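# Place the green block in the blue tray

## Task

Move the green block so it ends up inside the blue tray. The task fails if the robot topples or is left leaning, or if anything is knocked or placed outside the work area.

## Robot and tools

ROBOT. A Rainbow Robotics RB-Y1: a differential-drive base with two drive wheels and two rear casters, a head (pan and tilt), a torso whose lower leg folds (squat, shift, pitch, yaw), and two 7-joint arms, each ending in a parallel gripper. A wrist camera case sticks out sideways from each hand and can collide with things. The base is 0.58 m wide, extends 0.10 m in front of the drive axle and 0.57 m behind it, and sweeps a 0.58 m radius when spinning in place. It cannot move sideways.

FRAMES. All positions are in metres. The base frame has its origin on the floor midway between the drive wheels, with x forward, y to the left and z up. The chest, left_hand and right_hand readings are in this frame. A hand point sits between the finger pads, 0.03 m behind the tips. The fingers point along the hand's -z axis and close along its x axis. The odometry frame is the base frame as it stood at the start. base_odometry counts wheel rotation only, so slipping or being shoved corrupts it. Its heading is in rad, positive to the left, within ±3.142.

MOVE. One call runs one action. Allowed combinations are: base and/or joints, optionally with min_time_s or contact_limits; or target alone or with min_time_s; or contact_limits alone. With no action, move just reports the state and images.
- base: a velocity command, not a position. {x_m_s, turn_rad_s, for_s}. x_m_s is forward speed, from 0.005 to 1.5 m/s in magnitude (negative reverses), or 0. turn_rad_s is the turn rate, positive to the left, from 0.02 to 1.509 rad/s in magnitude, or 0. for_s runs from 0.1 to 5 s. Omitted velocities are 0. The base ramps at about 0.4 m/s² (0.5 rad/s² for turns) and then coasts to a halt, so distance is roughly speed × for_s. It does not stop on contact.
- joints: one dict for the whole robot, keyed by joint name, giving absolute targets. Angles are in rad; grippers (left_gripper_m, right_gripper_m) are the pad opening in m, from 0 to 0.1. Ranges: torso_squat_rad 0..1.2; torso_shift_rad -0.3..0.6; torso_pitch_rad -0.2..1.4 (positive leans forward); torso_yaw_rad -1.5..1.5 (positive left; raise both shoulder rolls by 0.2 or more first); shoulder_pitch ±2.356 (negative swings forward and up); left_shoulder_roll 0..3.141 and right_shoulder_roll -3.141..0 (away from the body is outward); shoulder_yaw ±2.094; elbow -2.617..0.01 (negative bends); forearm_roll ±3.141; wrist_pitch -1.57..1.919; hand_roll ±2.705; head_pan_rad ±0.523 (positive left); head_tilt_rad -0.35..1.57 (positive looks down). The torso also has combined limits: squat+shift<=1.52, squat-shift+pitch<=1.57, shift+0.5pitch-0.4squat<=0.7, and shift+0.3pitch-0.5squat<=0.39.
- target: an absolute pose for one hand: side ("left"/"right"), x, y, z in m in the base frame (-3..3), and quat_wxyz as four numbers (w, x, y, z) in the same form the hand lines print. It is solved into joint angles, so the hand travels along an arc; break long moves into short steps. It cannot be sent while another move is still running.
- min_time_s: 0.1 to 8 s, the minimum duration for the arm, head and torso motions.
- contact_limits: per gripper, in mA, 200 to 672.5 (672.5 at start). The value persists until changed and lowers grip force.
- cameras: a list drawn from head_camera, left_wrist_camera, right_wrist_camera, all.
- blocking: false returns after about 0.5 s while the motion continues.

OTHER TOOLS. wait {seconds 0..10, cameras} returns the state, and returns early once moves settle. stop {cameras} brakes every running motion. zoom_image {camera, region [x0,y0,x1,y1]} gives pixel coordinates from the top-left, with the region at most 504 wide and tall; it works only on the latest images. finished_scene {scene: 1} ends the scene for good, and the block must stay in the tray without the robot.

RESULTS. The move line reads done, or the worst status among the motions. Per-motion words: moving, done, off_target (came to rest away from its target, may still push), stopped, not_followed (an arm command was withheld by the self-collision check), contact_stop (torso only), time_out, limit_stop_at_<name> (a built-in guard), torque_fault, limit_stop_at_motor_heat. Hand targets report reached (within 10 mm and 2°), short, or refused. A refusal, or any stop you did not command, cancels the rest of that reply's calls. Other readings include joint_positions, joint torques and external torques, wrist force and torque (raw, with offsets), motor_effort for the wheels (a bracketed peak; a high value at rest means the base is pushing on something), wheel_motors_off, motor temperatures, on_its_own (what the robot did without being told), and lidar_m: 12 sectors of 30°, with the first straight ahead and the rest counter-clockwise; "-" means no return.

GRASPING. To hold the block, command an opening at least 0.005 m narrower than its width. The gripper then reading off_target or done is normal.

AVOID. Fast bending or rising with the arms reaching forward, abrupt stops while driving, and heavy loads far ahead: any of these can tip the robot. Don't drive into furniture; wheels stalling shuts the motors off for 2 s. Don't let the arms strike or press on each other, including cameras and fingers; keeping some outward shoulder roll helps. Avoid hard hits, dropping the block from a height, releasing it while it is moving, knocking items out of the area, and pushing until joint torque limits trip (about 21.7 to 60.9 N m, which halts everything for 10 s). Don't hold stretched poses long enough for motors to overheat (80 °C brakes the arm).

Each tool is called after "Request:" as a command line: name --argument value for each argument, lists and objects as JSON in quotes; but a table of rows of numbers goes row by row, as --pt "numbers of a row", without its own name.

## Session

Request:
move

Scene clock: 0.00 s.
Joint torques (N m): no reading
External joint torques (N m): no reading
Motor temperatures (°C): left_arm=[36 28 31 35 36 35 31] | right_arm=[33 31 30 32 42 36 37]
Wrist force (N): no reading
Wrist torque (N m): no reading
Wrist force, peak (N): no reading
base_odometry: x=+0.000 y=+0.000 heading=+0.000
lidar_m: 2.69 2.64 2.06 1.86 2.33 2.57 2.45 2.55 2.51 1.99 2.04 2.95
base_status: not commanded
joint_positions: torso_squat_rad=+0.350 torso_shift_rad=+0.000 torso_pitch_rad=+0.000 torso_yaw_rad=+0.000 left_shoulder_pitch_rad=+0.024 left_shoulder_roll_rad=+0.037 left_shoulder_yaw_rad=+0.006 left_elbow_rad=-0.158 left_forearm_roll_rad=-0.010 left_wrist_pitch_rad=-0.024 left_hand_roll_rad=-0.023 left_gripper_m=+0.100 right_shoulder_pitch_rad=+0.045 right_shoulder_roll_rad=-0.040 right_shoulder_yaw_rad=+0.041 right_elbow_rad=-0.204 right_forearm_roll_rad=+0.037 right_wrist_pitch_rad=-0.042 right_hand_roll_rad=+0.003 right_gripper_m=+0.099 head_pan_rad=+0.000 head_tilt_rad=+0.400
joint_status: not commanded
wheel_motors_off: 0
motor_effort: left_wheel=+1 right_wheel=+2
chest: x=-0.2280 y=-0.0001 z=+1.2475 quat_wxyz=(+1.000, +0.000, +0.000, +0.000) (m; base frame)
left_hand: x=-0.1631 y=+0.2490 z=+0.5659 quat_wxyz=(+0.997, +0.020, -0.079, -0.011) (m; base frame)
right_hand: x=-0.1517 y=-0.2471 z=+0.5675 quat_wxyz=(+0.994, -0.019, -0.101, +0.035) (m; base frame)
pictures: head_camera, left_wrist_camera, right_wrist_camera
Images, in order (width x height): head_camera 896x504, left_wrist_camera 644x364, right_wrist_camera 644x364.

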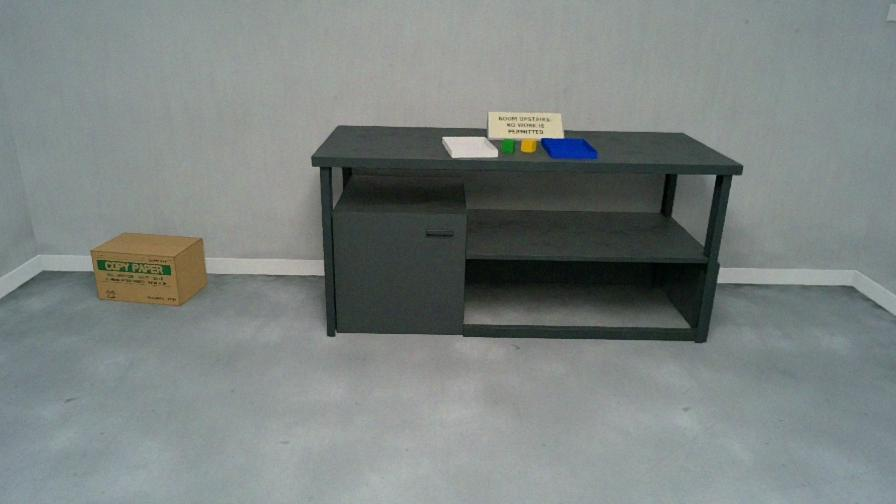

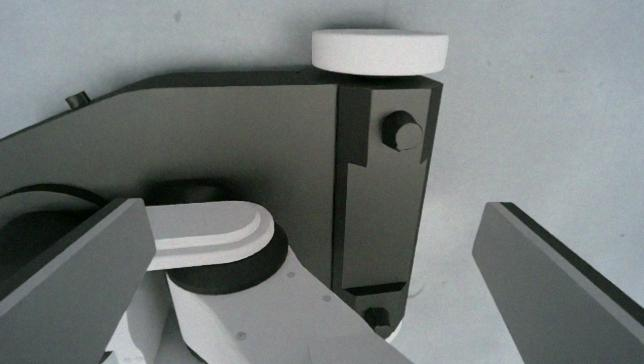

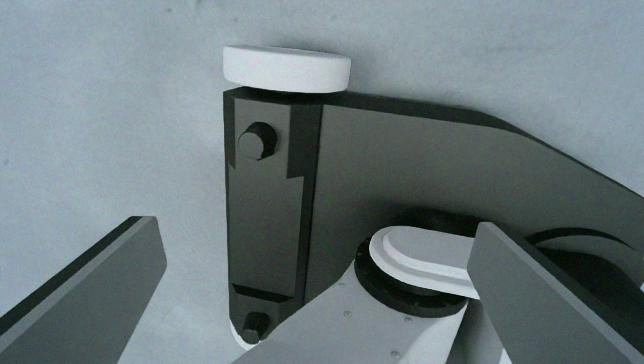

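Request:
move --base '{"turn_rad_s":-0.1,"for_s":0.5}' --cameras '[]'

Request:
move --base '{"x_m_s":0.4,"for_s":3.3}' --joints '{"head_tilt_rad":0.6}' --cameras '["head_camera"]'

Scene clock: 16.80 s.
Joint torques (N m): left_arm=[-1.08 1.36 0.07 -0.42 -0.08 -0.25 0.15] | right_arm=[-0.85 -1.81 -0.57 -0.74 0.33 -0.59 0.03]
External joint torques (N m): left_arm=[0.19 0.21 -0.01 -0.11 -0.09 0.15 0.16] | right_arm=[0.39 -0.24 -0.45 -0.2 0.29 -0.14 0.02]
Wrist force (N): left_arm=[0.2 -1.3 -4.0] | right_arm=[1.5 -0.6 -5.9]
Wrist torque (N m): left_arm=[0.09 0.14 0.11] | right_arm=[0.25 0.44 0.00]
Wrist force, peak (N): left_arm=[0.9 -1.2 -4.8] | right_arm=[1.9 -0.6 -6.4]
move: done
base_odometry: x=+0.000 y=+0.000 heading=-0.049
lidar_m: 2.69 3.25 2.06 1.88 2.31 2.61 2.47 2.53 2.55 2.00 2.02 2.93
base_status: done (sent for 0.5 of 0.5 s)
joint_positions: torso_squat_rad=+0.350 torso_shift_rad=+0.000 torso_pitch_rad=+0.000 torso_yaw_rad=+0.000 left_shoulder_pitch_rad=+0.024 left_shoulder_roll_rad=+0.037 left_shoulder_yaw_rad=+0.006 left_elbow_rad=-0.158 left_forearm_roll_rad=-0.010 left_wrist_pitch_rad=-0.024 left_hand_roll_rad=-0.023 left_gripper_m=+0.100 right_shoulder_pitch_rad=+0.045 right_shoulder_roll_rad=-0.040 right_shoulder_yaw_rad=+0.041 right_elbow_rad=-0.204 right_forearm_roll_rad=+0.037 right_wrist_pitch_rad=-0.042 right_hand_roll_rad=+0.003 right_gripper_m=+0.099 head_pan_rad=+0.000 head_tilt_rad=+0.400
joint_status: not commanded
wheel_motors_off: 0
motor_effort: left_wheel=+4(20) right_wheel=-6(21)
chest: x=-0.2280 y=-0.0001 z=+1.2475 quat_wxyz=(+1.000, +0.000, +0.000, +0.000) (m; base frame)
left_hand: x=-0.1631 y=+0.2490 z=+0.5659 quat_wxyz=(+0.997, +0.020, -0.079, -0.011) (m; base frame)
right_hand: x=-0.1517 y=-0.2471 z=+0.5675 quat_wxyz=(+0.994, -0.019, -0.101, +0.035) (m; base frame)
pictures: none
No camera images: "cameras" was empty.

Scene clock: 21.63 s.
Joint torques (N m): left_arm=[-0.95 1.52 0.01 -0.24 -0.16 -0.31 0.12] | right_arm=[-0.45 -2.18 -0.54 -0.74 0.32 -0.61 0.06]
External joint torques (N m): left_arm=[0.31 0.37 -0.07 0.07 -0.17 0.09 0.12] | right_arm=[0.79 -0.61 -0.42 -0.2 0.29 -0.16 0.05]
Wrist force (N): left_arm=[0.2 -1.3 -3.4] | right_arm=[1.8 -0.8 -6.1]
Wrist torque (N m): left_arm=[0.10 0.19 0.11] | right_arm=[0.28 0.46 0.00]
Wrist force, peak (N): left_arm=[0.5 -1.1 -4.8] | right_arm=[1.9 -0.7 -6.5]
move: done
base_odometry: x=+1.319 y=-0.065 heading=-0.049
lidar_m: 1.37 1.40 2.19 1.95 2.13 3.12 3.78 3.55 2.05 2.28 2.32 1.76
base_status: done (sent for 3.3 of 3.3 s)
joint_positions: torso_squat_rad=+0.350 torso_shift_rad=+0.000 torso_pitch_rad=+0.000 torso_yaw_rad=+0.000 left_shoulder_pitch_rad=+0.024 left_shoulder_roll_rad=+0.037 left_shoulder_yaw_rad=+0.006 left_elbow_rad=-0.158 left_forearm_roll_rad=-0.010 left_wrist_pitch_rad=-0.024 left_hand_roll_rad=-0.023 left_gripper_m=+0.100 right_shoulder_pitch_rad=+0.044 right_shoulder_roll_rad=-0.040 right_shoulder_yaw_rad=+0.041 right_elbow_rad=-0.204 right_forearm_roll_rad=+0.037 right_wrist_pitch_rad=-0.042 right_hand_roll_rad=+0.003 right_gripper_m=+0.099 head_pan_rad=+0.000 head_tilt_rad=+0.600
joint_status: all done
wheel_motors_off: 0
motor_effort: left_wheel=+0(29) right_wheel=-2(23)
chest: x=-0.2280 y=-0.0001 z=+1.2475 quat_wxyz=(+1.000, +0.000, +0.000, +0.000) (m; base frame)
left_hand: x=-0.1630 y=+0.2490 z=+0.5659 quat_wxyz=(+0.997, +0.020, -0.079, -0.011) (m; base frame)
right_hand: x=-0.1516 y=-0.2471 z=+0.5675 quat_wxyz=(+0.994, -0.019, -0.101, +0.035) (m; base frame)
pictures: head_camera
Images, in order (width x height): head_camera 896x504.

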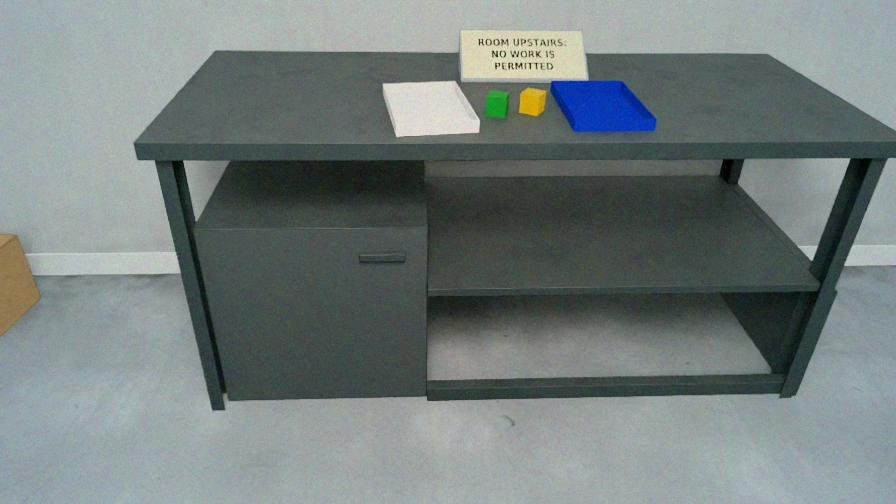

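Request:
move --base '{"x_m_s":0.3,"for_s":1.8}' --joints '{"head_tilt_rad":0.8}' --cameras '["head_camera"]'

Request:
move --target '{"side":"right","x":0.3,"y":-0.3,"z":1.25,"quat_wxyz":[1,0,0,0]}' --min_time_s 2 --cameras '["head_camera","right_wrist_camera"]'

Scene clock: 41.87 s.
Joint torques (N m): left_arm=[-0.86 1.29 -0.21 -0.1 -0.05 -0.23 0.11] | right_arm=[-0.35 -2.06 -0.4 -0.79 0.31 -0.59 0.04]
External joint torques (N m): left_arm=[0.41 0.14 -0.29 0.22 -0.06 0.17 0.11] | right_arm=[0.9 -0.49 -0.28 -0.25 0.27 -0.13 0.03]
Wrist force (N): left_arm=[0.7 -0.9 -4.4] | right_arm=[1.8 -0.8 -6.1]
Wrist torque (N m): left_arm=[0.10 0.18 0.16] | right_arm=[0.27 0.46 0.00]
Wrist force, peak (N): left_arm=[0.5 -1.4 -4.7] | right_arm=[1.8 -0.8 -6.4]
move: done
base_odometry: x=+1.858 y=-0.091 heading=-0.049
lidar_m: 0.84 0.87 1.81 1.94 2.13 2.87 4.32 3.47 2.29 2.26 1.35 1.50
base_status: done (sent for 1.8 of 1.8 s)
joint_positions: torso_squat_rad=+0.350 torso_shift_rad=+0.000 torso_pitch_rad=+0.000 torso_yaw_rad=+0.000 left_shoulder_pitch_rad=+0.024 left_shoulder_roll_rad=+0.037 left_shoulder_yaw_rad=+0.006 left_elbow_rad=-0.158 left_forearm_roll_rad=-0.010 left_wrist_pitch_rad=-0.024 left_hand_roll_rad=-0.023 left_gripper_m=+0.100 right_shoulder_pitch_rad=+0.044 right_shoulder_roll_rad=-0.040 right_shoulder_yaw_rad=+0.041 right_elbow_rad=-0.204 right_forearm_roll_rad=+0.037 right_wrist_pitch_rad=-0.042 right_hand_roll_rad=+0.003 right_gripper_m=+0.099 head_pan_rad=+0.000 head_tilt_rad=+0.800
joint_status: all done
wheel_motors_off: 0
motor_effort: left_wheel=-1(21) right_wheel=-2(17)
chest: x=-0.2280 y=-0.0001 z=+1.2475 quat_wxyz=(+1.000, +0.000, +0.000, +0.000) (m; base frame)
left_hand: x=-0.1630 y=+0.2490 z=+0.5659 quat_wxyz=(+0.997, +0.020, -0.079, -0.011) (m; base frame)
right_hand: x=-0.1516 y=-0.2471 z=+0.5675 quat_wxyz=(+0.994, -0.019, -0.101, +0.035) (m; base frame)
pictures: head_camera
Images, in order (width x height): head_camera 896x504.

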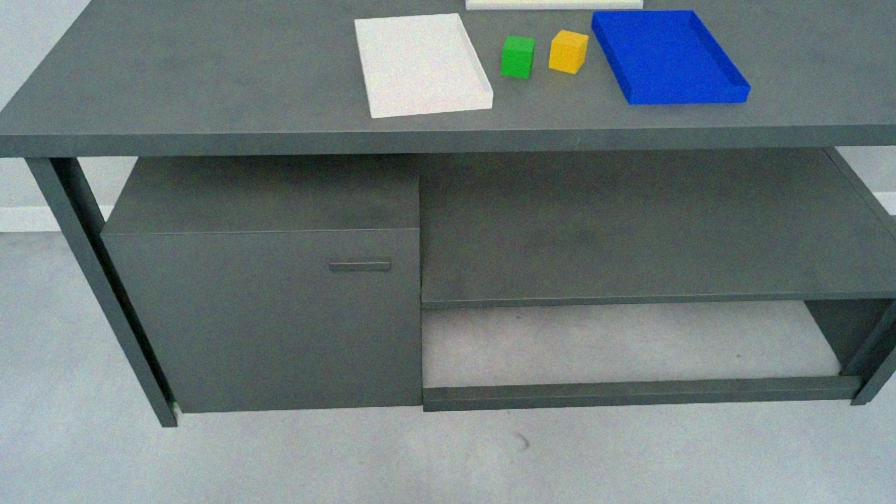

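Scene clock: 44.20 s.
Joint torques (N m): left_arm=[-1.01 1.38 -0.17 -0.2 -0.08 -0.31 0.06] | right_arm=[-24.9 -8.14 -0.95 -5.48 0.55 -0.49 0.17]
External joint torques (N m): left_arm=[0.25 0.23 -0.25 0.11 -0.09 0.09 0.07] | right_arm=[0.04 0.22 0.89 -0.67 0.29 -0.26 0.16]
Wrist force (N): left_arm=[0.1 -1.3 -3.3] | right_arm=[2.5 -0.7 -6.5]
Wrist torque (N m): left_arm=[0.10 0.15 0.10] | right_arm=[0.25 0.45 0.00]
Wrist force, peak (N): left_arm=[0.2 -1.5 -5.0] | right_arm=[2.2 0.3 -7.5]
move: short
base_odometry: x=+1.858 y=-0.091 heading=-0.049
lidar_m: 0.83 0.85 1.82 1.95 2.13 2.85 4.32 3.47 2.29 2.25 1.36 1.52
base_status: not commanded
joint_positions: torso_squat_rad=+0.350 torso_shift_rad=+0.000 torso_pitch_rad=+0.000 torso_yaw_rad=+0.000 left_shoulder_pitch_rad=+0.024 left_shoulder_roll_rad=+0.037 left_shoulder_yaw_rad=+0.006 left_elbow_rad=-0.158 left_forearm_roll_rad=-0.010 left_wrist_pitch_rad=-0.024 left_hand_roll_rad=-0.023 left_gripper_m=+0.100 right_shoulder_pitch_rad=-1.693 right_shoulder_roll_rad=-0.664 right_shoulder_yaw_rad=+0.663 right_elbow_rad=-0.267 right_forearm_roll_rad=-1.021 right_wrist_pitch_rad=+1.847 right_hand_roll_rad=+0.030 right_gripper_m=+0.099 head_pan_rad=+0.000 head_tilt_rad=+0.800
joint_status: all done
wheel_motors_off: 0
motor_effort: left_wheel=-1(4) right_wheel=-3(4)
chest: x=-0.2280 y=-0.0001 z=+1.2475 quat_wxyz=(+1.000, +0.000, +0.000, +0.000) (m; base frame)
left_hand: x=-0.1630 y=+0.2490 z=+0.5659 quat_wxyz=(+0.997, +0.020, -0.079, -0.011) (m; base frame)
right_hand: x=+0.2994 y=-0.2999 z=+1.2500 quat_wxyz=(+0.999, -0.006, -0.043, +0.000) (m; base frame)
right_hand_status: short (checked arc, as near as the solve gets, planned for 2.0 s): 1 mm and 4.9 deg off. The place is met; only the turn is off.
pictures: head_camera, right_wrist_camera
Images, in order (width x height): head_camera 896x504, right_wrist_camera 644x364.

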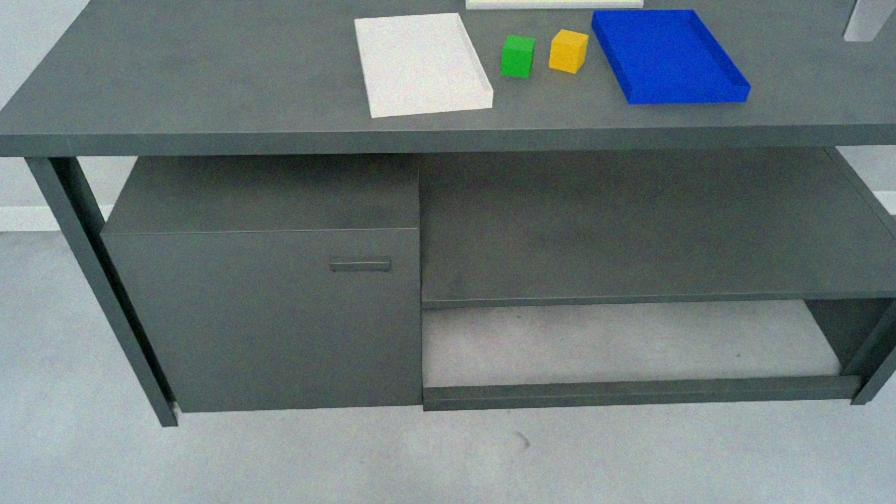

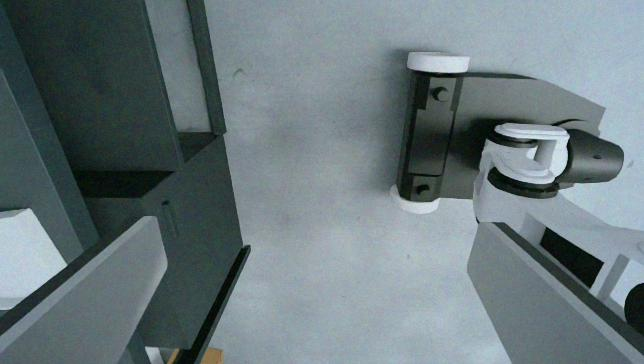

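Request:
move --base '{"x_m_s":0.3,"for_s":1.75}' --joints '{"head_tilt_rad":0.95}'

Request:
move --joints '{"torso_pitch_rad":0.4}' --cameras '["head_camera","right_wrist_camera"]'

Scene clock: 79.20 s.
Joint torques (N m): left_arm=[-1.1 1.43 -0.18 -0.21 -0.11 -0.22 -0.06] | right_arm=[-25.47 -8.71 -1.04 -5.42 0.68 -0.31 0.19]
External joint torques (N m): left_arm=[0.16 0.28 -0.25 0.1 -0.11 0.18 -0.05] | right_arm=[-0.53 -0.33 0.79 -0.61 0.42 -0.08 0.19]
Wrist force (N): left_arm=[-0.3 -0.7 -4.1] | right_arm=[2.5 -0.7 -6.4]
Wrist torque (N m): left_arm=[0.06 0.05 0.09] | right_arm=[0.24 0.45 -0.02]
Wrist force, peak (N): left_arm=[0.9 -2.2 -4.6] | right_arm=[2.6 -0.8 -6.8]
move: done
base_odometry: x=+2.387 y=-0.117 heading=-0.049
lidar_m: 0.31 0.31 0.41 1.93 2.03 2.83 4.85 2.77 2.36 2.23 1.10 1.02
base_status: done (sent for 1.77 of 1.77 s)
joint_positions: torso_squat_rad=+0.350 torso_shift_rad=+0.000 torso_pitch_rad=+0.000 torso_yaw_rad=+0.000 left_shoulder_pitch_rad=+0.024 left_shoulder_roll_rad=+0.037 left_shoulder_yaw_rad=+0.006 left_elbow_rad=-0.158 left_forearm_roll_rad=-0.010 left_wrist_pitch_rad=-0.024 left_hand_roll_rad=-0.023 left_gripper_m=+0.100 right_shoulder_pitch_rad=-1.693 right_shoulder_roll_rad=-0.664 right_shoulder_yaw_rad=+0.663 right_elbow_rad=-0.267 right_forearm_roll_rad=-1.021 right_wrist_pitch_rad=+1.847 right_hand_roll_rad=+0.030 right_gripper_m=+0.099 head_pan_rad=+0.000 head_tilt_rad=+0.950
joint_status: all done
wheel_motors_off: 0
motor_effort: left_wheel=-1(19) right_wheel=-4(17)
chest: x=-0.2280 y=-0.0001 z=+1.2475 quat_wxyz=(+1.000, +0.000, +0.000, +0.000) (m; base frame)
left_hand: x=-0.1630 y=+0.2490 z=+0.5659 quat_wxyz=(+0.997, +0.020, -0.079, -0.011) (m; base frame)
right_hand: x=+0.2994 y=-0.2999 z=+1.2499 quat_wxyz=(+0.999, -0.006, -0.043, +0.000) (m; base frame)
pictures: none

Scene clock: 81.30 s.
Joint torques (N m): left_arm=[9.36 1.42 -0.18 3.94 -0.07 0.49 0.02] | right_arm=[-25.07 -10.95 -1.05 -4.55 0.67 0.4 0.2]
External joint torques (N m): left_arm=[0.42 0.28 -0.31 0.29 -0.07 0.15 0.01] | right_arm=[-0.77 -0.62 0.76 -0.54 0.38 -0.17 0.22]
Wrist force (N): left_arm=[2.8 -1.3 -3.4] | right_arm=[4.9 -0.5 -6.2]
Wrist torque (N m): left_arm=[0.12 0.37 0.07] | right_arm=[0.22 0.58 0.00]
Wrist force, peak (N): left_arm=[2.2 -0.7 -4.8] | right_arm=[5.1 -0.6 -6.5]
move: done
base_odometry: x=+2.387 y=-0.117 heading=-0.049
lidar_m: 0.31 0.32 0.41 1.92 2.02 2.82 4.84 2.77 2.36 2.24 1.10 1.02
base_status: not commanded
joint_positions: torso_squat_rad=+0.350 torso_shift_rad=+0.000 torso_pitch_rad=+0.400 torso_yaw_rad=+0.000 left_shoulder_pitch_rad=+0.024 left_shoulder_roll_rad=+0.037 left_shoulder_yaw_rad=+0.006 left_elbow_rad=-0.158 left_forearm_roll_rad=-0.010 left_wrist_pitch_rad=-0.024 left_hand_roll_rad=-0.023 left_gripper_m=+0.100 right_shoulder_pitch_rad=-1.693 right_shoulder_roll_rad=-0.664 right_shoulder_yaw_rad=+0.663 right_elbow_rad=-0.267 right_forearm_roll_rad=-1.021 right_wrist_pitch_rad=+1.847 right_hand_roll_rad=+0.030 right_gripper_m=+0.099 head_pan_rad=+0.000 head_tilt_rad=+0.950
joint_status: all done
wheel_motors_off: 0
motor_effort: left_wheel=+2(5) right_wheel=-2(4)
chest: x=-0.1075 y=-0.0001 z=+1.2231 quat_wxyz=(+0.980, +0.000, +0.199, +0.000) (m; base frame)
left_hand: x=-0.3131 y=+0.2490 z=+0.5700 quat_wxyz=(+0.992, +0.018, +0.120, -0.015) (m; base frame)
right_hand: x=+0.3792 y=-0.2998 z=+1.0199 quat_wxyz=(+0.988, -0.006, +0.157, +0.001) (m; base frame)
pictures: head_camera, right_wrist_camera
Images, in order (width x height): head_camera 896x504, right_wrist_camera 644x364.

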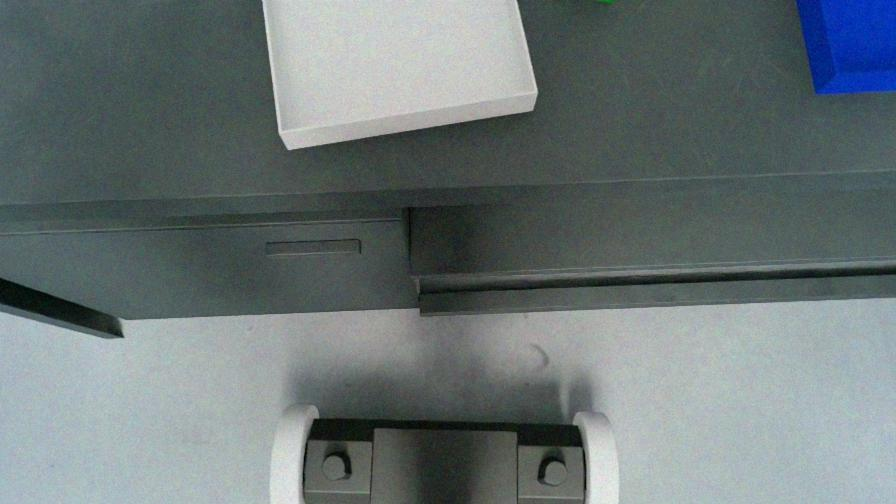

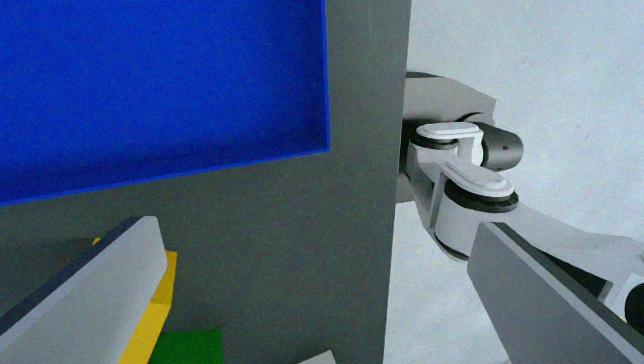

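Request:
move --target '{"side":"right","x":0.44,"y":-0.16,"z":1.14,"quat_wxyz":[1,0,0,0]}' --min_time_s 1.5 --cameras '["head_camera","right_wrist_camera"]'

Request:
move --joints '{"head_tilt_rad":0.45}' --cameras '["head_camera"]'

Scene clock: 107.30 s.
Joint torques (N m): left_arm=[9.17 1.48 -0.06 3.9 -0.11 0.54 0.03] | right_arm=[-26.62 -9.15 -5.28 -5.15 0.5 0.17 0.02]
External joint torques (N m): left_arm=[0.23 0.34 -0.19 0.24 -0.11 0.19 0.01] | right_arm=[-0.81 -0.28 -1.04 -0.43 0.26 0.2 0.02]
Wrist force (N): left_arm=[2.5 -1.0 -3.2] | right_arm=[3.1 -0.9 -6.0]
Wrist torque (N m): left_arm=[0.13 0.31 0.07] | right_arm=[0.28 0.48 0.05]
Wrist force, peak (N): left_arm=[3.4 -1.1 -4.5] | right_arm=[4.8 -0.7 -6.6]
move: done
base_odometry: x=+2.387 y=-0.117 heading=-0.049
lidar_m: 0.32 0.31 0.42 1.93 2.03 2.83 4.85 2.76 2.36 2.23 1.11 1.03
base_status: not commanded
joint_positions: torso_squat_rad=+0.350 torso_shift_rad=+0.000 torso_pitch_rad=+0.400 torso_yaw_rad=+0.000 left_shoulder_pitch_rad=+0.024 left_shoulder_roll_rad=+0.037 left_shoulder_yaw_rad=+0.006 left_elbow_rad=-0.158 left_forearm_roll_rad=-0.010 left_wrist_pitch_rad=-0.024 left_hand_roll_rad=-0.023 left_gripper_m=+0.100 right_shoulder_pitch_rad=-1.878 right_shoulder_roll_rad=-0.593 right_shoulder_yaw_rad=+0.615 right_elbow_rad=-0.616 right_forearm_roll_rad=-1.031 right_wrist_pitch_rad=+1.890 right_hand_roll_rad=-0.392 right_gripper_m=+0.099 head_pan_rad=+0.000 head_tilt_rad=+0.950
joint_status: all done
wheel_motors_off: 0
motor_effort: left_wheel=+1(3) right_wheel=-3(4)
chest: x=-0.1075 y=-0.0001 z=+1.2231 quat_wxyz=(+0.980, +0.000, +0.199, +0.000) (m; base frame)
left_hand: x=-0.3131 y=+0.2490 z=+0.5700 quat_wxyz=(+0.992, +0.018, +0.120, -0.015) (m; base frame)
right_hand: x=+0.4399 y=-0.1601 z=+1.1401 quat_wxyz=(+1.000, +0.000, +0.002, +0.000) (m; base frame)
right_hand_status: reached (checked arc, planned for 1.5 s): 0 mm and 0.2 deg off.
pictures: head_camera, right_wrist_camera
Images, in order (width x height): head_camera 896x504, right_wrist_camera 644x364.

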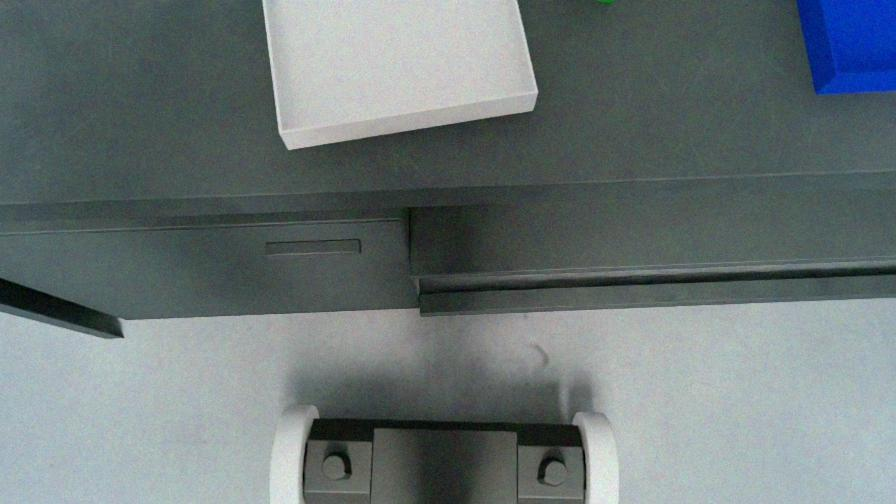

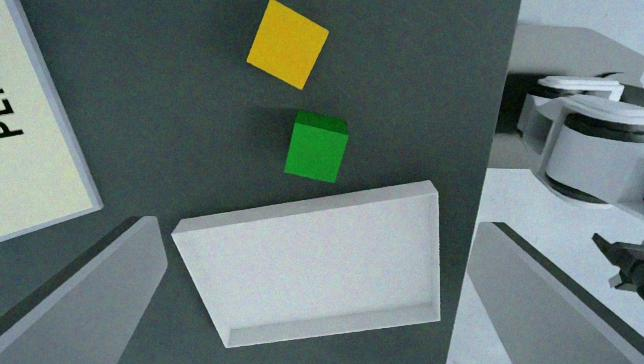

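Scene clock: 108.30 s.
Joint torques (N m): left_arm=[9.23 1.26 0.47 3.91 -0.1 0.48 0.14] | right_arm=[-26.58 -9.07 -5.41 -5.29 0.45 0.1 0.04]
External joint torques (N m): left_arm=[0.29 0.13 0.34 0.26 -0.1 0.14 0.12] | right_arm=[-0.77 -0.19 -1.17 -0.57 0.21 0.13 0.04]
Wrist force (N): left_arm=[2.9 -1.8 -3.7] | right_arm=[3.0 -1.1 -6.4]
Wrist torque (N m): left_arm=[0.21 0.32 0.07] | right_arm=[0.33 0.47 0.06]
Wrist force, peak (N): left_arm=[3.0 -1.5 -4.3] | right_arm=[3.4 -0.8 -6.3]
move: done
base_odometry: x=+2.387 y=-0.117 heading=-0.049
lidar_m: 0.31 0.32 0.42 1.94 2.03 2.83 4.85 2.79 2.37 2.24 1.11 1.03
base_status: not commanded
joint_positions: torso_squat_rad=+0.350 torso_shift_rad=+0.000 torso_pitch_rad=+0.400 torso_yaw_rad=+0.000 left_shoulder_pitch_rad=+0.024 left_shoulder_roll_rad=+0.037 left_shoulder_yaw_rad=+0.006 left_elbow_rad=-0.158 left_forearm_roll_rad=-0.010 left_wrist_pitch_rad=-0.024 left_hand_roll_rad=-0.023 left_gripper_m=+0.100 right_shoulder_pitch_rad=-1.878 right_shoulder_roll_rad=-0.593 right_shoulder_yaw_rad=+0.615 right_elbow_rad=-0.616 right_forearm_roll_rad=-1.031 right_wrist_pitch_rad=+1.890 right_hand_roll_rad=-0.392 right_gripper_m=+0.099 head_pan_rad=+0.000 head_tilt_rad=+0.450
joint_status: all done
wheel_motors_off: 0
motor_effort: left_wheel=+1(2) right_wheel=-3(4)
chest: x=-0.1075 y=-0.0001 z=+1.2231 quat_wxyz=(+0.980, +0.000, +0.199, +0.000) (m; base frame)
left_hand: x=-0.3131 y=+0.2490 z=+0.5700 quat_wxyz=(+0.992, +0.018, +0.120, -0.015) (m; base frame)
right_hand: x=+0.4399 y=-0.1601 z=+1.1401 quat_wxyz=(+1.000, +0.000, +0.002, +0.000) (m; base frame)
pictures: head_camera
Images, in order (width x height): head_camera 896x504.

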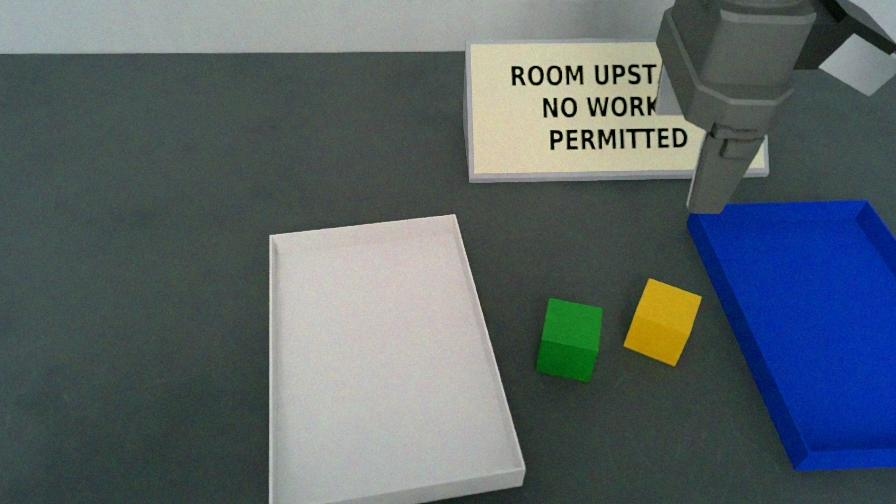

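Request:
move --target '{"side":"right","x":0.44,"y":-0.22,"z":1.14,"quat_wxyz":[1,0,0,0]}' --cameras '["head_camera","right_wrist_camera"]'

Request:
move --target '{"side":"right","x":0.44,"y":-0.22,"z":1.09,"quat_wxyz":[1,0,0,0]}' --cameras '["head_camera","right_wrist_camera"]'

Scene clock: 125.73 s.
Joint torques (N m): left_arm=[8.97 1.48 0.01 4.04 -0.11 0.4 0.05] | right_arm=[-25.88 -9.15 -5.55 -5.52 0.26 -0.07 -0.17]
External joint torques (N m): left_arm=[0.03 0.34 -0.12 0.38 -0.11 0.05 0.03] | right_arm=[-0.79 0.29 -0.83 -0.91 0.02 -0.03 -0.17]
Wrist force (N): left_arm=[2.7 -1.3 -4.6] | right_arm=[3.3 -0.9 -6.1]
Wrist torque (N m): left_arm=[0.12 0.33 0.11] | right_arm=[0.28 0.51 -0.01]
Wrist force, peak (N): left_arm=[3.5 -0.6 -4.6] | right_arm=[3.4 -1.3 -6.6]
move: done
base_odometry: x=+2.387 y=-0.117 heading=-0.049
lidar_m: 0.31 0.30 0.41 1.93 2.02 2.83 4.84 2.77 2.36 2.22 1.09 1.02
base_status: not commanded
joint_positions: torso_squat_rad=+0.350 torso_shift_rad=+0.000 torso_pitch_rad=+0.400 torso_yaw_rad=+0.000 left_shoulder_pitch_rad=+0.024 left_shoulder_roll_rad=+0.037 left_shoulder_yaw_rad=+0.006 left_elbow_rad=-0.158 left_forearm_roll_rad=-0.010 left_wrist_pitch_rad=-0.024 left_hand_roll_rad=-0.023 left_gripper_m=+0.100 right_shoulder_pitch_rad=-1.809 right_shoulder_roll_rad=-0.724 right_shoulder_yaw_rad=+0.595 right_elbow_rad=-0.688 right_forearm_roll_rad=-1.048 right_wrist_pitch_rad=+1.905 right_hand_roll_rad=-0.311 right_gripper_m=+0.099 head_pan_rad=+0.000 head_tilt_rad=+0.450
joint_status: all done
wheel_motors_off: 0
motor_effort: left_wheel=+1(4) right_wheel=-2(3)
chest: x=-0.1075 y=-0.0001 z=+1.2231 quat_wxyz=(+0.980, +0.000, +0.199, +0.000) (m; base frame)
left_hand: x=-0.3131 y=+0.2490 z=+0.5700 quat_wxyz=(+0.992, +0.018, +0.120, -0.015) (m; base frame)
right_hand: x=+0.4400 y=-0.2203 z=+1.1401 quat_wxyz=(+1.000, +0.000, +0.001, +0.000) (m; base frame)
right_hand_status: reached (checked arc, planned for 0.4 s): 0 mm and 0.1 deg off.
pictures: head_camera, right_wrist_camera
Images, in order (width x height): head_camera 896x504, right_wrist_camera 644x364.

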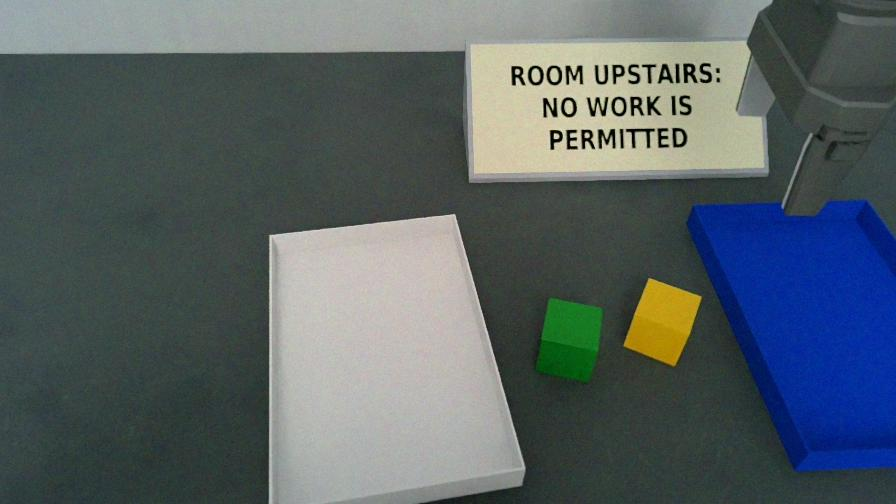

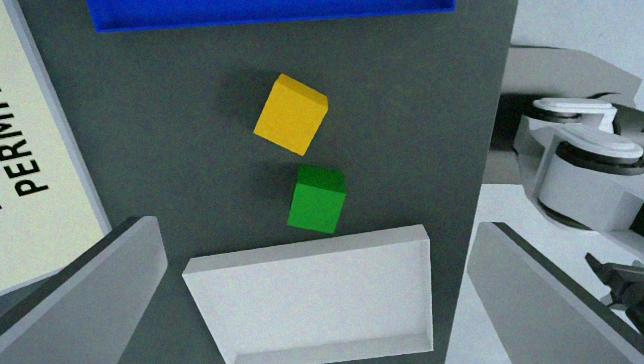

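Scene clock: 126.77 s.
Joint torques (N m): left_arm=[9.17 1.49 -0.21 3.94 -0.11 0.51 0.14] | right_arm=[-26.21 -10.6 -5.77 -5.56 0.48 -0.08 0.14]
External joint torques (N m): left_arm=[0.23 0.35 -0.34 0.28 -0.11 0.17 0.13] | right_arm=[-1.3 -0.67 -0.43 -0.95 0.24 -0.04 0.14]
Wrist force (N): left_arm=[3.0 -1.1 -4.0] | right_arm=[3.3 -0.8 -6.3]
Wrist torque (N m): left_arm=[0.13 0.30 0.07] | right_arm=[0.25 0.51 0.06]
Wrist force, peak (N): left_arm=[3.7 -1.2 -4.4] | right_arm=[3.0 -0.4 -8.0]
move: done
base_odometry: x=+2.387 y=-0.117 heading=-0.049
lidar_m: 0.31 0.31 0.42 1.94 2.01 2.83 4.85 2.78 2.37 2.24 1.10 1.02
base_status: not commanded
joint_positions: torso_squat_rad=+0.350 torso_shift_rad=+0.000 torso_pitch_rad=+0.400 torso_yaw_rad=+0.000 left_shoulder_pitch_rad=+0.024 left_shoulder_roll_rad=+0.037 left_shoulder_yaw_rad=+0.006 left_elbow_rad=-0.158 left_forearm_roll_rad=-0.010 left_wrist_pitch_rad=-0.024 left_hand_roll_rad=-0.023 left_gripper_m=+0.100 right_shoulder_pitch_rad=-1.687 right_shoulder_roll_rad=-0.717 right_shoulder_yaw_rad=+0.595 right_elbow_rad=-0.766 right_forearm_roll_rad=-1.044 right_wrist_pitch_rad=+1.828 right_hand_roll_rad=-0.342 right_gripper_m=+0.099 head_pan_rad=+0.000 head_tilt_rad=+0.450
joint_status: all done
wheel_motors_off: 0
motor_effort: left_wheel=+0(4) right_wheel=-3(4)
chest: x=-0.1075 y=-0.0001 z=+1.2231 quat_wxyz=(+0.980, +0.000, +0.199, +0.000) (m; base frame)
left_hand: x=-0.3131 y=+0.2490 z=+0.5700 quat_wxyz=(+0.992, +0.018, +0.120, -0.015) (m; base frame)
right_hand: x=+0.4399 y=-0.2201 z=+1.0900 quat_wxyz=(+1.000, +0.000, +0.000, +0.000) (m; base frame)
right_hand_status: reached (checked arc, planned for 0.4 s): 0 mm and 0.0 deg off.
pictures: head_camera, right_wrist_camera
Images, in order (width x height): head_camera 896x504, right_wrist_camera 644x364.

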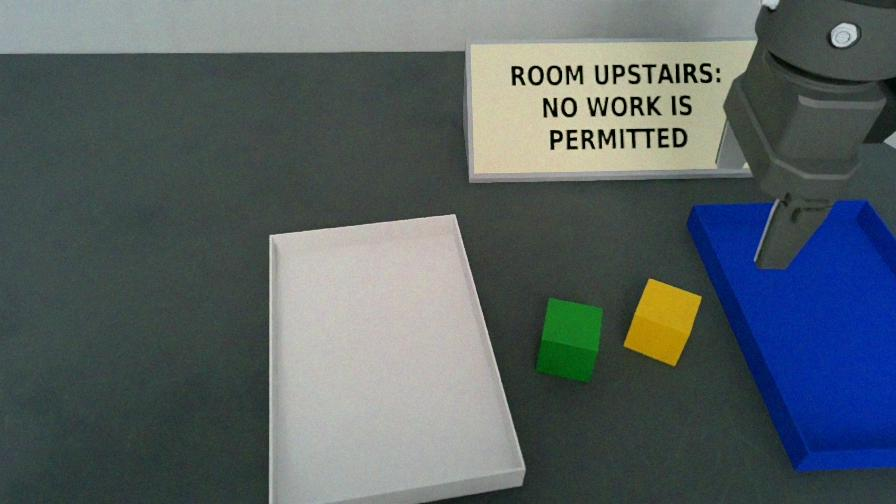

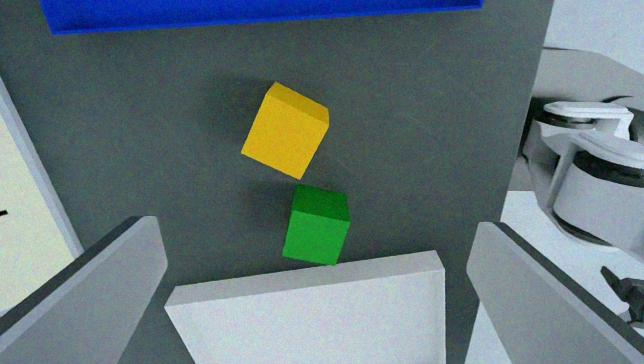

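Request:
move --target '{"side":"right","x":0.44,"y":-0.11,"z":1.05,"quat_wxyz":[1,0,0,0]}' --min_time_s 1.2 --cameras '["head_camera","right_wrist_camera"]'

Scene clock: 145.57 s.
Joint torques (N m): left_arm=[9.31 1.45 0.21 4.11 -0.06 0.43 0.04] | right_arm=[-27.54 -9.25 -3.33 -4.39 0.69 -0.36 -0.08]
External joint torques (N m): left_arm=[0.36 0.31 0.08 0.45 -0.06 0.08 0.03] | right_arm=[-1.54 -0.74 1.06 0.53 0.43 -0.31 -0.08]
Wrist force (N): left_arm=[2.4 -1.0 -4.0] | right_arm=[3.1 -0.9 -6.5]
Wrist torque (N m): left_arm=[0.15 0.22 0.03] | right_arm=[0.28 0.49 0.04]
Wrist force, peak (N): left_arm=[3.0 -1.8 -4.9] | right_arm=[3.1 -0.7 -6.8]
move: done
base_odometry: x=+2.387 y=-0.117 heading=-0.049
lidar_m: 0.30 0.32 0.41 1.94 2.03 2.83 4.84 2.78 2.37 2.22 1.10 1.03
base_status: not commanded
joint_positions: torso_squat_rad=+0.350 torso_shift_rad=+0.000 torso_pitch_rad=+0.400 torso_yaw_rad=+0.000 left_shoulder_pitch_rad=+0.024 left_shoulder_roll_rad=+0.037 left_shoulder_yaw_rad=+0.006 left_elbow_rad=-0.158 left_forearm_roll_rad=-0.010 left_wrist_pitch_rad=-0.024 left_hand_roll_rad=-0.023 left_gripper_m=+0.100 right_shoulder_pitch_rad=-1.747 right_shoulder_roll_rad=-0.458 right_shoulder_yaw_rad=+0.653 right_elbow_rad=-0.627 right_forearm_roll_rad=-0.989 right_wrist_pitch_rad=+1.713 right_hand_roll_rad=-0.481 right_gripper_m=+0.099 head_pan_rad=+0.000 head_tilt_rad=+0.450
joint_status: all done
wheel_motors_off: 0
motor_effort: left_wheel=+0(3) right_wheel=-2(3)
chest: x=-0.1075 y=-0.0001 z=+1.2231 quat_wxyz=(+0.980, +0.000, +0.199, +0.000) (m; base frame)
left_hand: x=-0.3131 y=+0.2490 z=+0.5700 quat_wxyz=(+0.992, +0.018, +0.120, -0.015) (m; base frame)
right_hand: x=+0.4392 y=-0.1104 z=+1.0501 quat_wxyz=(+1.000, +0.001, -0.004, +0.000) (m; base frame)
right_hand_status: reached (checked arc, planned for 1.2 s): 1 mm and 0.5 deg off.
pictures: head_camera, right_wrist_camera
Images, in order (width x height): head_camera 896x504, right_wrist_camera 644x364.

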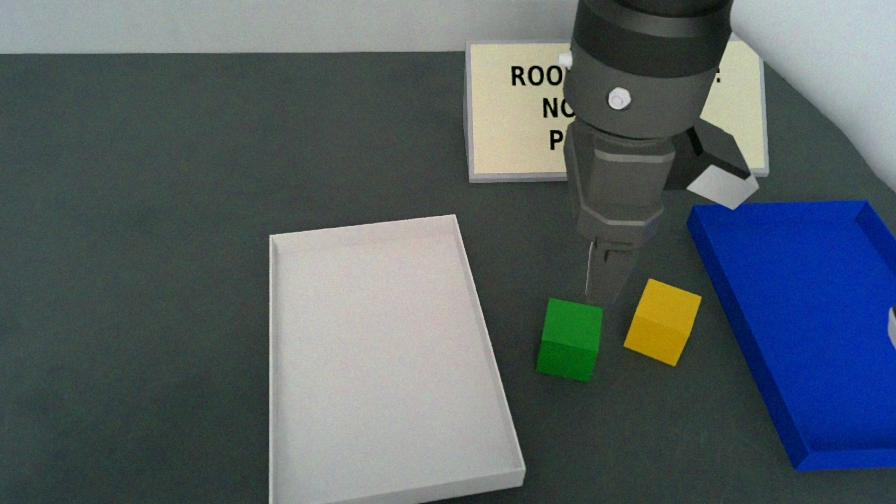

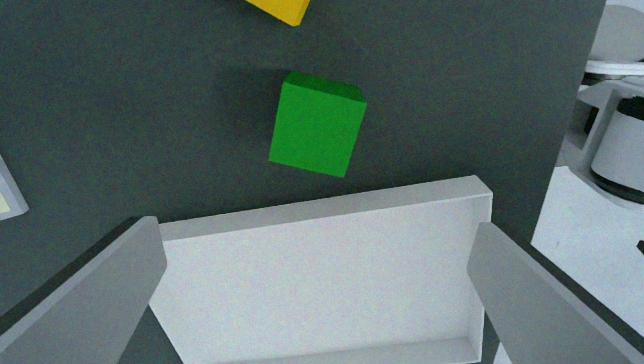

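Request:
move --target '{"side":"right","x":0.44,"y":-0.115,"z":0.99,"quat_wxyz":[0.994,0,0,-0.11]}' --min_time_s 1.2 --cameras '["head_camera","right_wrist_camera"]'

Scene clock: 156.17 s.
Joint torques (N m): left_arm=[9.29 1.53 -0.24 3.83 -0.06 0.5 0.12] | right_arm=[-25.79 -8.25 -2.62 -4.67 0.71 -0.33 -0.07]
External joint torques (N m): left_arm=[0.35 0.39 -0.38 0.18 -0.06 0.15 0.11] | right_arm=[0.03 0.04 1 0.37 0.46 -0.29 -0.07]
Wrist force (N): left_arm=[2.4 -1.0 -4.6] | right_arm=[3.0 -0.6 -6.8]
Wrist torque (N m): left_arm=[0.12 0.24 0.08] | right_arm=[0.25 0.47 0.07]
Wrist force, peak (N): left_arm=[3.6 -1.2 -4.4] | right_arm=[3.2 -0.6 -6.9]
move: done
base_odometry: x=+2.387 y=-0.117 heading=-0.049
lidar_m: 0.31 0.31 0.41 1.93 2.03 2.83 4.84 2.77 2.37 2.25 1.10 1.02
base_status: not commanded
joint_positions: torso_squat_rad=+0.350 torso_shift_rad=+0.000 torso_pitch_rad=+0.400 torso_yaw_rad=+0.000 left_shoulder_pitch_rad=+0.024 left_shoulder_roll_rad=+0.037 left_shoulder_yaw_rad=+0.006 left_elbow_rad=-0.158 left_forearm_roll_rad=-0.010 left_wrist_pitch_rad=-0.024 left_hand_roll_rad=-0.023 left_gripper_m=+0.100 right_shoulder_pitch_rad=-1.678 right_shoulder_roll_rad=-0.401 right_shoulder_yaw_rad=+0.661 right_elbow_rad=-0.519 right_forearm_roll_rad=-0.950 right_wrist_pitch_rad=+1.577 right_hand_roll_rad=-0.642 right_gripper_m=+0.099 head_pan_rad=+0.000 head_tilt_rad=+0.450
joint_status: all done
wheel_motors_off: 0
motor_effort: left_wheel=-2(4) right_wheel=-2(3)
chest: x=-0.1075 y=-0.0001 z=+1.2231 quat_wxyz=(+0.980, +0.000, +0.199, +0.000) (m; base frame)
left_hand: x=-0.3131 y=+0.2490 z=+0.5700 quat_wxyz=(+0.992, +0.018, +0.120, -0.015) (m; base frame)
right_hand: x=+0.4394 y=-0.1154 z=+0.9905 quat_wxyz=(+0.994, +0.001, -0.003, -0.110) (m; base frame)
right_hand_status: reached (checked arc, planned for 1.2 s): 1 mm and 0.4 deg off.
pictures: head_camera, right_wrist_camera
Images, in order (width x height): head_camera 896x504, right_wrist_camera 644x364.

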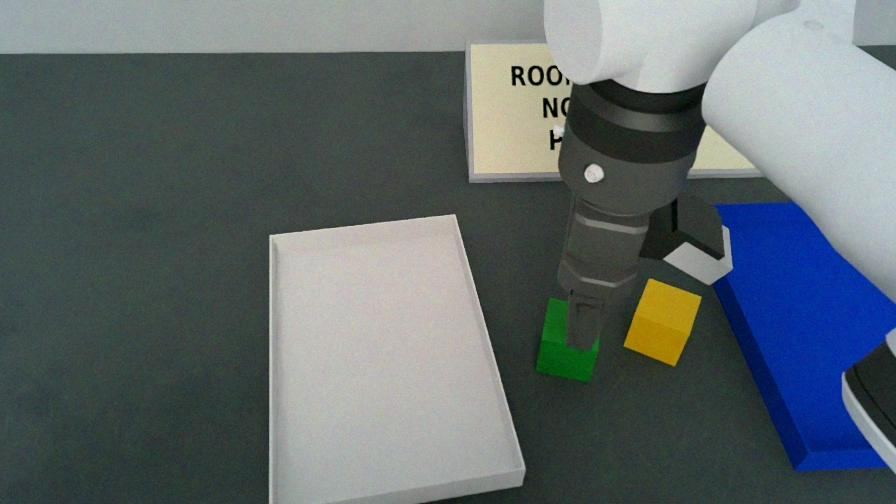

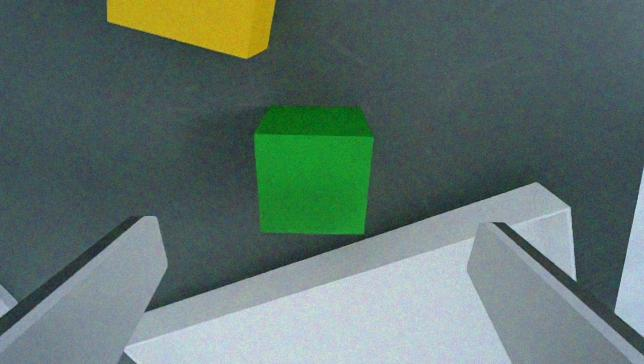

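Request:
move --joints '{"right_gripper_m":0.08}'

Request:
move --target '{"side":"right","x":0.441,"y":-0.12,"z":0.95,"quat_wxyz":[0.994,0,0,-0.11]}' --min_time_s 1 --cameras '["head_camera","right_wrist_camera"]'

Scene clock: 166.73 s.
Joint torques (N m): left_arm=[9.18 1.45 0.19 4.02 -0.19 0.51 0.1] | right_arm=[-25.76 -8.14 -2.56 -4.6 0.59 -0.31 -0.05]
External joint torques (N m): left_arm=[0.23 0.32 0.06 0.36 -0.19 0.16 0.09] | right_arm=[0.07 0.15 1.05 0.45 0.34 -0.28 -0.05]
Wrist force (N): left_arm=[2.4 -0.8 -3.8] | right_arm=[3.0 -0.6 -6.6]
Wrist torque (N m): left_arm=[0.10 0.30 0.13] | right_arm=[0.24 0.45 0.06]
Wrist force, peak (N): left_arm=[3.5 -1.1 -4.4] | right_arm=[3.1 -1.0 -6.9]
move: done
base_odometry: x=+2.387 y=-0.117 heading=-0.049
lidar_m: 0.31 0.31 0.41 1.94 2.03 2.82 4.84 2.78 2.35 2.23 1.10 1.02
base_status: not commanded
joint_positions: torso_squat_rad=+0.350 torso_shift_rad=+0.000 torso_pitch_rad=+0.400 torso_yaw_rad=+0.000 left_shoulder_pitch_rad=+0.024 left_shoulder_roll_rad=+0.037 left_shoulder_yaw_rad=+0.006 left_elbow_rad=-0.158 left_forearm_roll_rad=-0.010 left_wrist_pitch_rad=-0.024 left_hand_roll_rad=-0.023 left_gripper_m=+0.100 right_shoulder_pitch_rad=-1.678 right_shoulder_roll_rad=-0.401 right_shoulder_yaw_rad=+0.661 right_elbow_rad=-0.519 right_forearm_roll_rad=-0.950 right_wrist_pitch_rad=+1.577 right_hand_roll_rad=-0.642 right_gripper_m=+0.080 head_pan_rad=+0.000 head_tilt_rad=+0.450
joint_status: all done
wheel_motors_off: 0
motor_effort: left_wheel=+1(3) right_wheel=-3(3)
chest: x=-0.1075 y=-0.0001 z=+1.2231 quat_wxyz=(+0.980, +0.000, +0.199, +0.000) (m; base frame)
left_hand: x=-0.3131 y=+0.2490 z=+0.5700 quat_wxyz=(+0.992, +0.018, +0.120, -0.015) (m; base frame)
right_hand: x=+0.4394 y=-0.1154 z=+0.9905 quat_wxyz=(+0.994, +0.001, -0.003, -0.110) (m; base frame)
pictures: none

Scene clock: 168.07 s.
Joint torques (N m): left_arm=[9.3 1.37 -0.06 4.08 -0.19 0.56 0.07] | right_arm=[-27.23 -8.12 -0.94 -4.57 0.58 -0.24 0]
External joint torques (N m): left_arm=[0.35 0.24 -0.2 0.42 -0.19 0.22 0.06] | right_arm=[-1.48 -0.01 1.01 0.3 0.33 -0.18 0]
Wrist force (N): left_arm=[2.9 -0.9 -3.1] | right_arm=[3.2 -0.6 -6.5]
Wrist torque (N m): left_arm=[0.07 0.33 0.07] | right_arm=[0.25 0.49 -0.02]
Wrist force, peak (N): left_arm=[3.6 -0.7 -4.3] | right_arm=[3.2 -0.9 -6.7]
move: done
base_odometry: x=+2.387 y=-0.117 heading=-0.049
lidar_m: 0.32 0.32 0.42 1.94 2.02 2.83 4.85 2.79 2.36 2.24 1.09 1.01
base_status: not commanded
joint_positions: torso_squat_rad=+0.350 torso_shift_rad=+0.000 torso_pitch_rad=+0.400 torso_yaw_rad=+0.000 left_shoulder_pitch_rad=+0.024 left_shoulder_roll_rad=+0.037 left_shoulder_yaw_rad=+0.006 left_elbow_rad=-0.158 left_forearm_roll_rad=-0.010 left_wrist_pitch_rad=-0.024 left_hand_roll_rad=-0.023 left_gripper_m=+0.100 right_shoulder_pitch_rad=-1.693 right_shoulder_roll_rad=-0.318 right_shoulder_yaw_rad=+0.667 right_elbow_rad=-0.284 right_forearm_roll_rad=-0.939 right_wrist_pitch_rad=+1.423 right_hand_roll_rad=-0.534 right_gripper_m=+0.080 head_pan_rad=+0.000 head_tilt_rad=+0.450
joint_status: all done
wheel_motors_off: 0
motor_effort: left_wheel=+2(3) right_wheel=-3(3)
chest: x=-0.1075 y=-0.0001 z=+1.2231 quat_wxyz=(+0.980, +0.000, +0.199, +0.000) (m; base frame)
left_hand: x=-0.3131 y=+0.2490 z=+0.5700 quat_wxyz=(+0.992, +0.018, +0.120, -0.015) (m; base frame)
right_hand: x=+0.4403 y=-0.1202 z=+0.9501 quat_wxyz=(+0.994, +0.002, -0.007, -0.110) (m; base frame)
right_hand_status: reached (checked arc, planned for 1.0 s): 1 mm and 0.9 deg off.
pictures: head_camera, right_wrist_camera
Images, in order (width x height): head_camera 896x504, right_wrist_camera 644x364.

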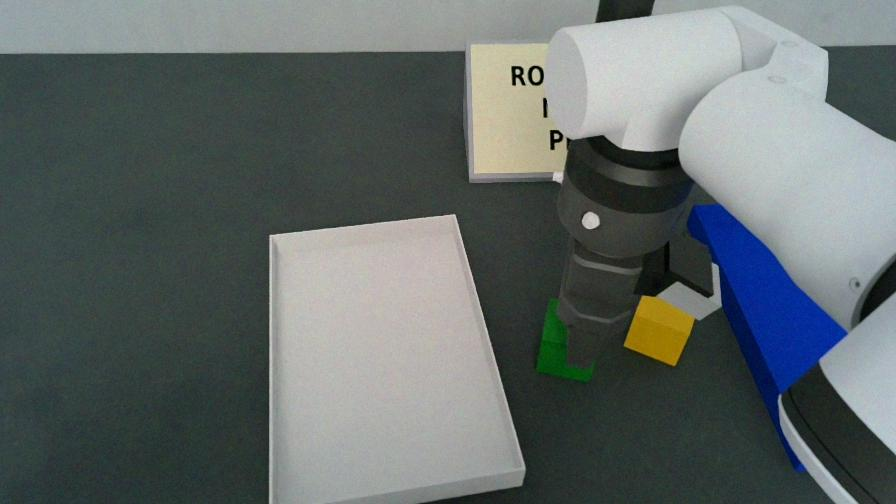

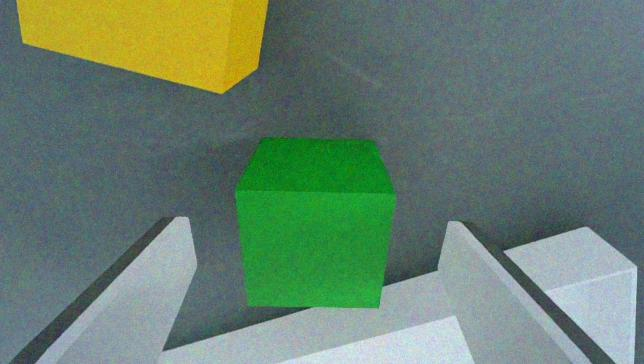

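Request:
move --joints '{"torso_squat_rad":0.41}' --cameras '["right_wrist_camera"]'

Scene clock: 182.63 s.
Joint torques (N m): left_arm=[9.42 1.65 0.01 3.84 -0.12 0.59 0.17] | right_arm=[-27.07 -8.21 -0.96 -4.59 0.69 -0.17 0.08]
External joint torques (N m): left_arm=[0.47 0.51 -0.12 0.19 -0.12 0.24 0.16] | right_arm=[-1.32 -0.1 0.98 0.28 0.44 -0.11 0.08]
Wrist force (N): left_arm=[2.9 -1.8 -4.7] | right_arm=[3.1 -0.7 -6.3]
Wrist torque (N m): left_arm=[0.20 0.31 0.09] | right_arm=[0.25 0.49 -0.02]
Wrist force, peak (N): left_arm=[2.9 -0.7 -5.1] | right_arm=[3.1 -0.8 -6.8]
move: done
base_odometry: x=+2.387 y=-0.117 heading=-0.049
lidar_m: 0.31 0.32 0.41 1.94 2.03 2.82 4.85 2.79 2.36 2.23 1.10 1.02
base_status: not commanded
joint_positions: torso_squat_rad=+0.410 torso_shift_rad=+0.000 torso_pitch_rad=+0.400 torso_yaw_rad=+0.000 left_shoulder_pitch_rad=+0.024 left_shoulder_roll_rad=+0.037 left_shoulder_yaw_rad=+0.006 left_elbow_rad=-0.158 left_forearm_roll_rad=-0.010 left_wrist_pitch_rad=-0.024 left_hand_roll_rad=-0.023 left_gripper_m=+0.100 right_shoulder_pitch_rad=-1.693 right_shoulder_roll_rad=-0.318 right_shoulder_yaw_rad=+0.667 right_elbow_rad=-0.284 right_forearm_roll_rad=-0.939 right_wrist_pitch_rad=+1.423 right_hand_roll_rad=-0.534 right_gripper_m=+0.080 head_pan_rad=+0.000 head_tilt_rad=+0.450
joint_status: all done
wheel_motors_off: 0
motor_effort: left_wheel=+1(3) right_wheel=-2(3)
chest: x=-0.1076 y=-0.0001 z=+1.2075 quat_wxyz=(+0.980, +0.000, +0.199, +0.000) (m; base frame)
left_hand: x=-0.3130 y=+0.2490 z=+0.5544 quat_wxyz=(+0.992, +0.018, +0.120, -0.015) (m; base frame)
right_hand: x=+0.4403 y=-0.1202 z=+0.9347 quat_wxyz=(+0.994, +0.002, -0.007, -0.110) (m; base frame)
pictures: right_wrist_camera
Images, in order (width x height): right_wrist_camera 644x364.

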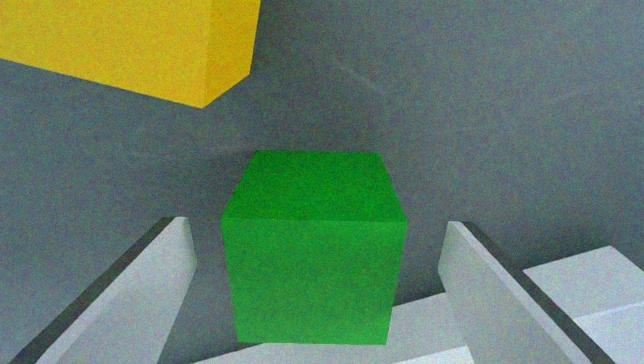

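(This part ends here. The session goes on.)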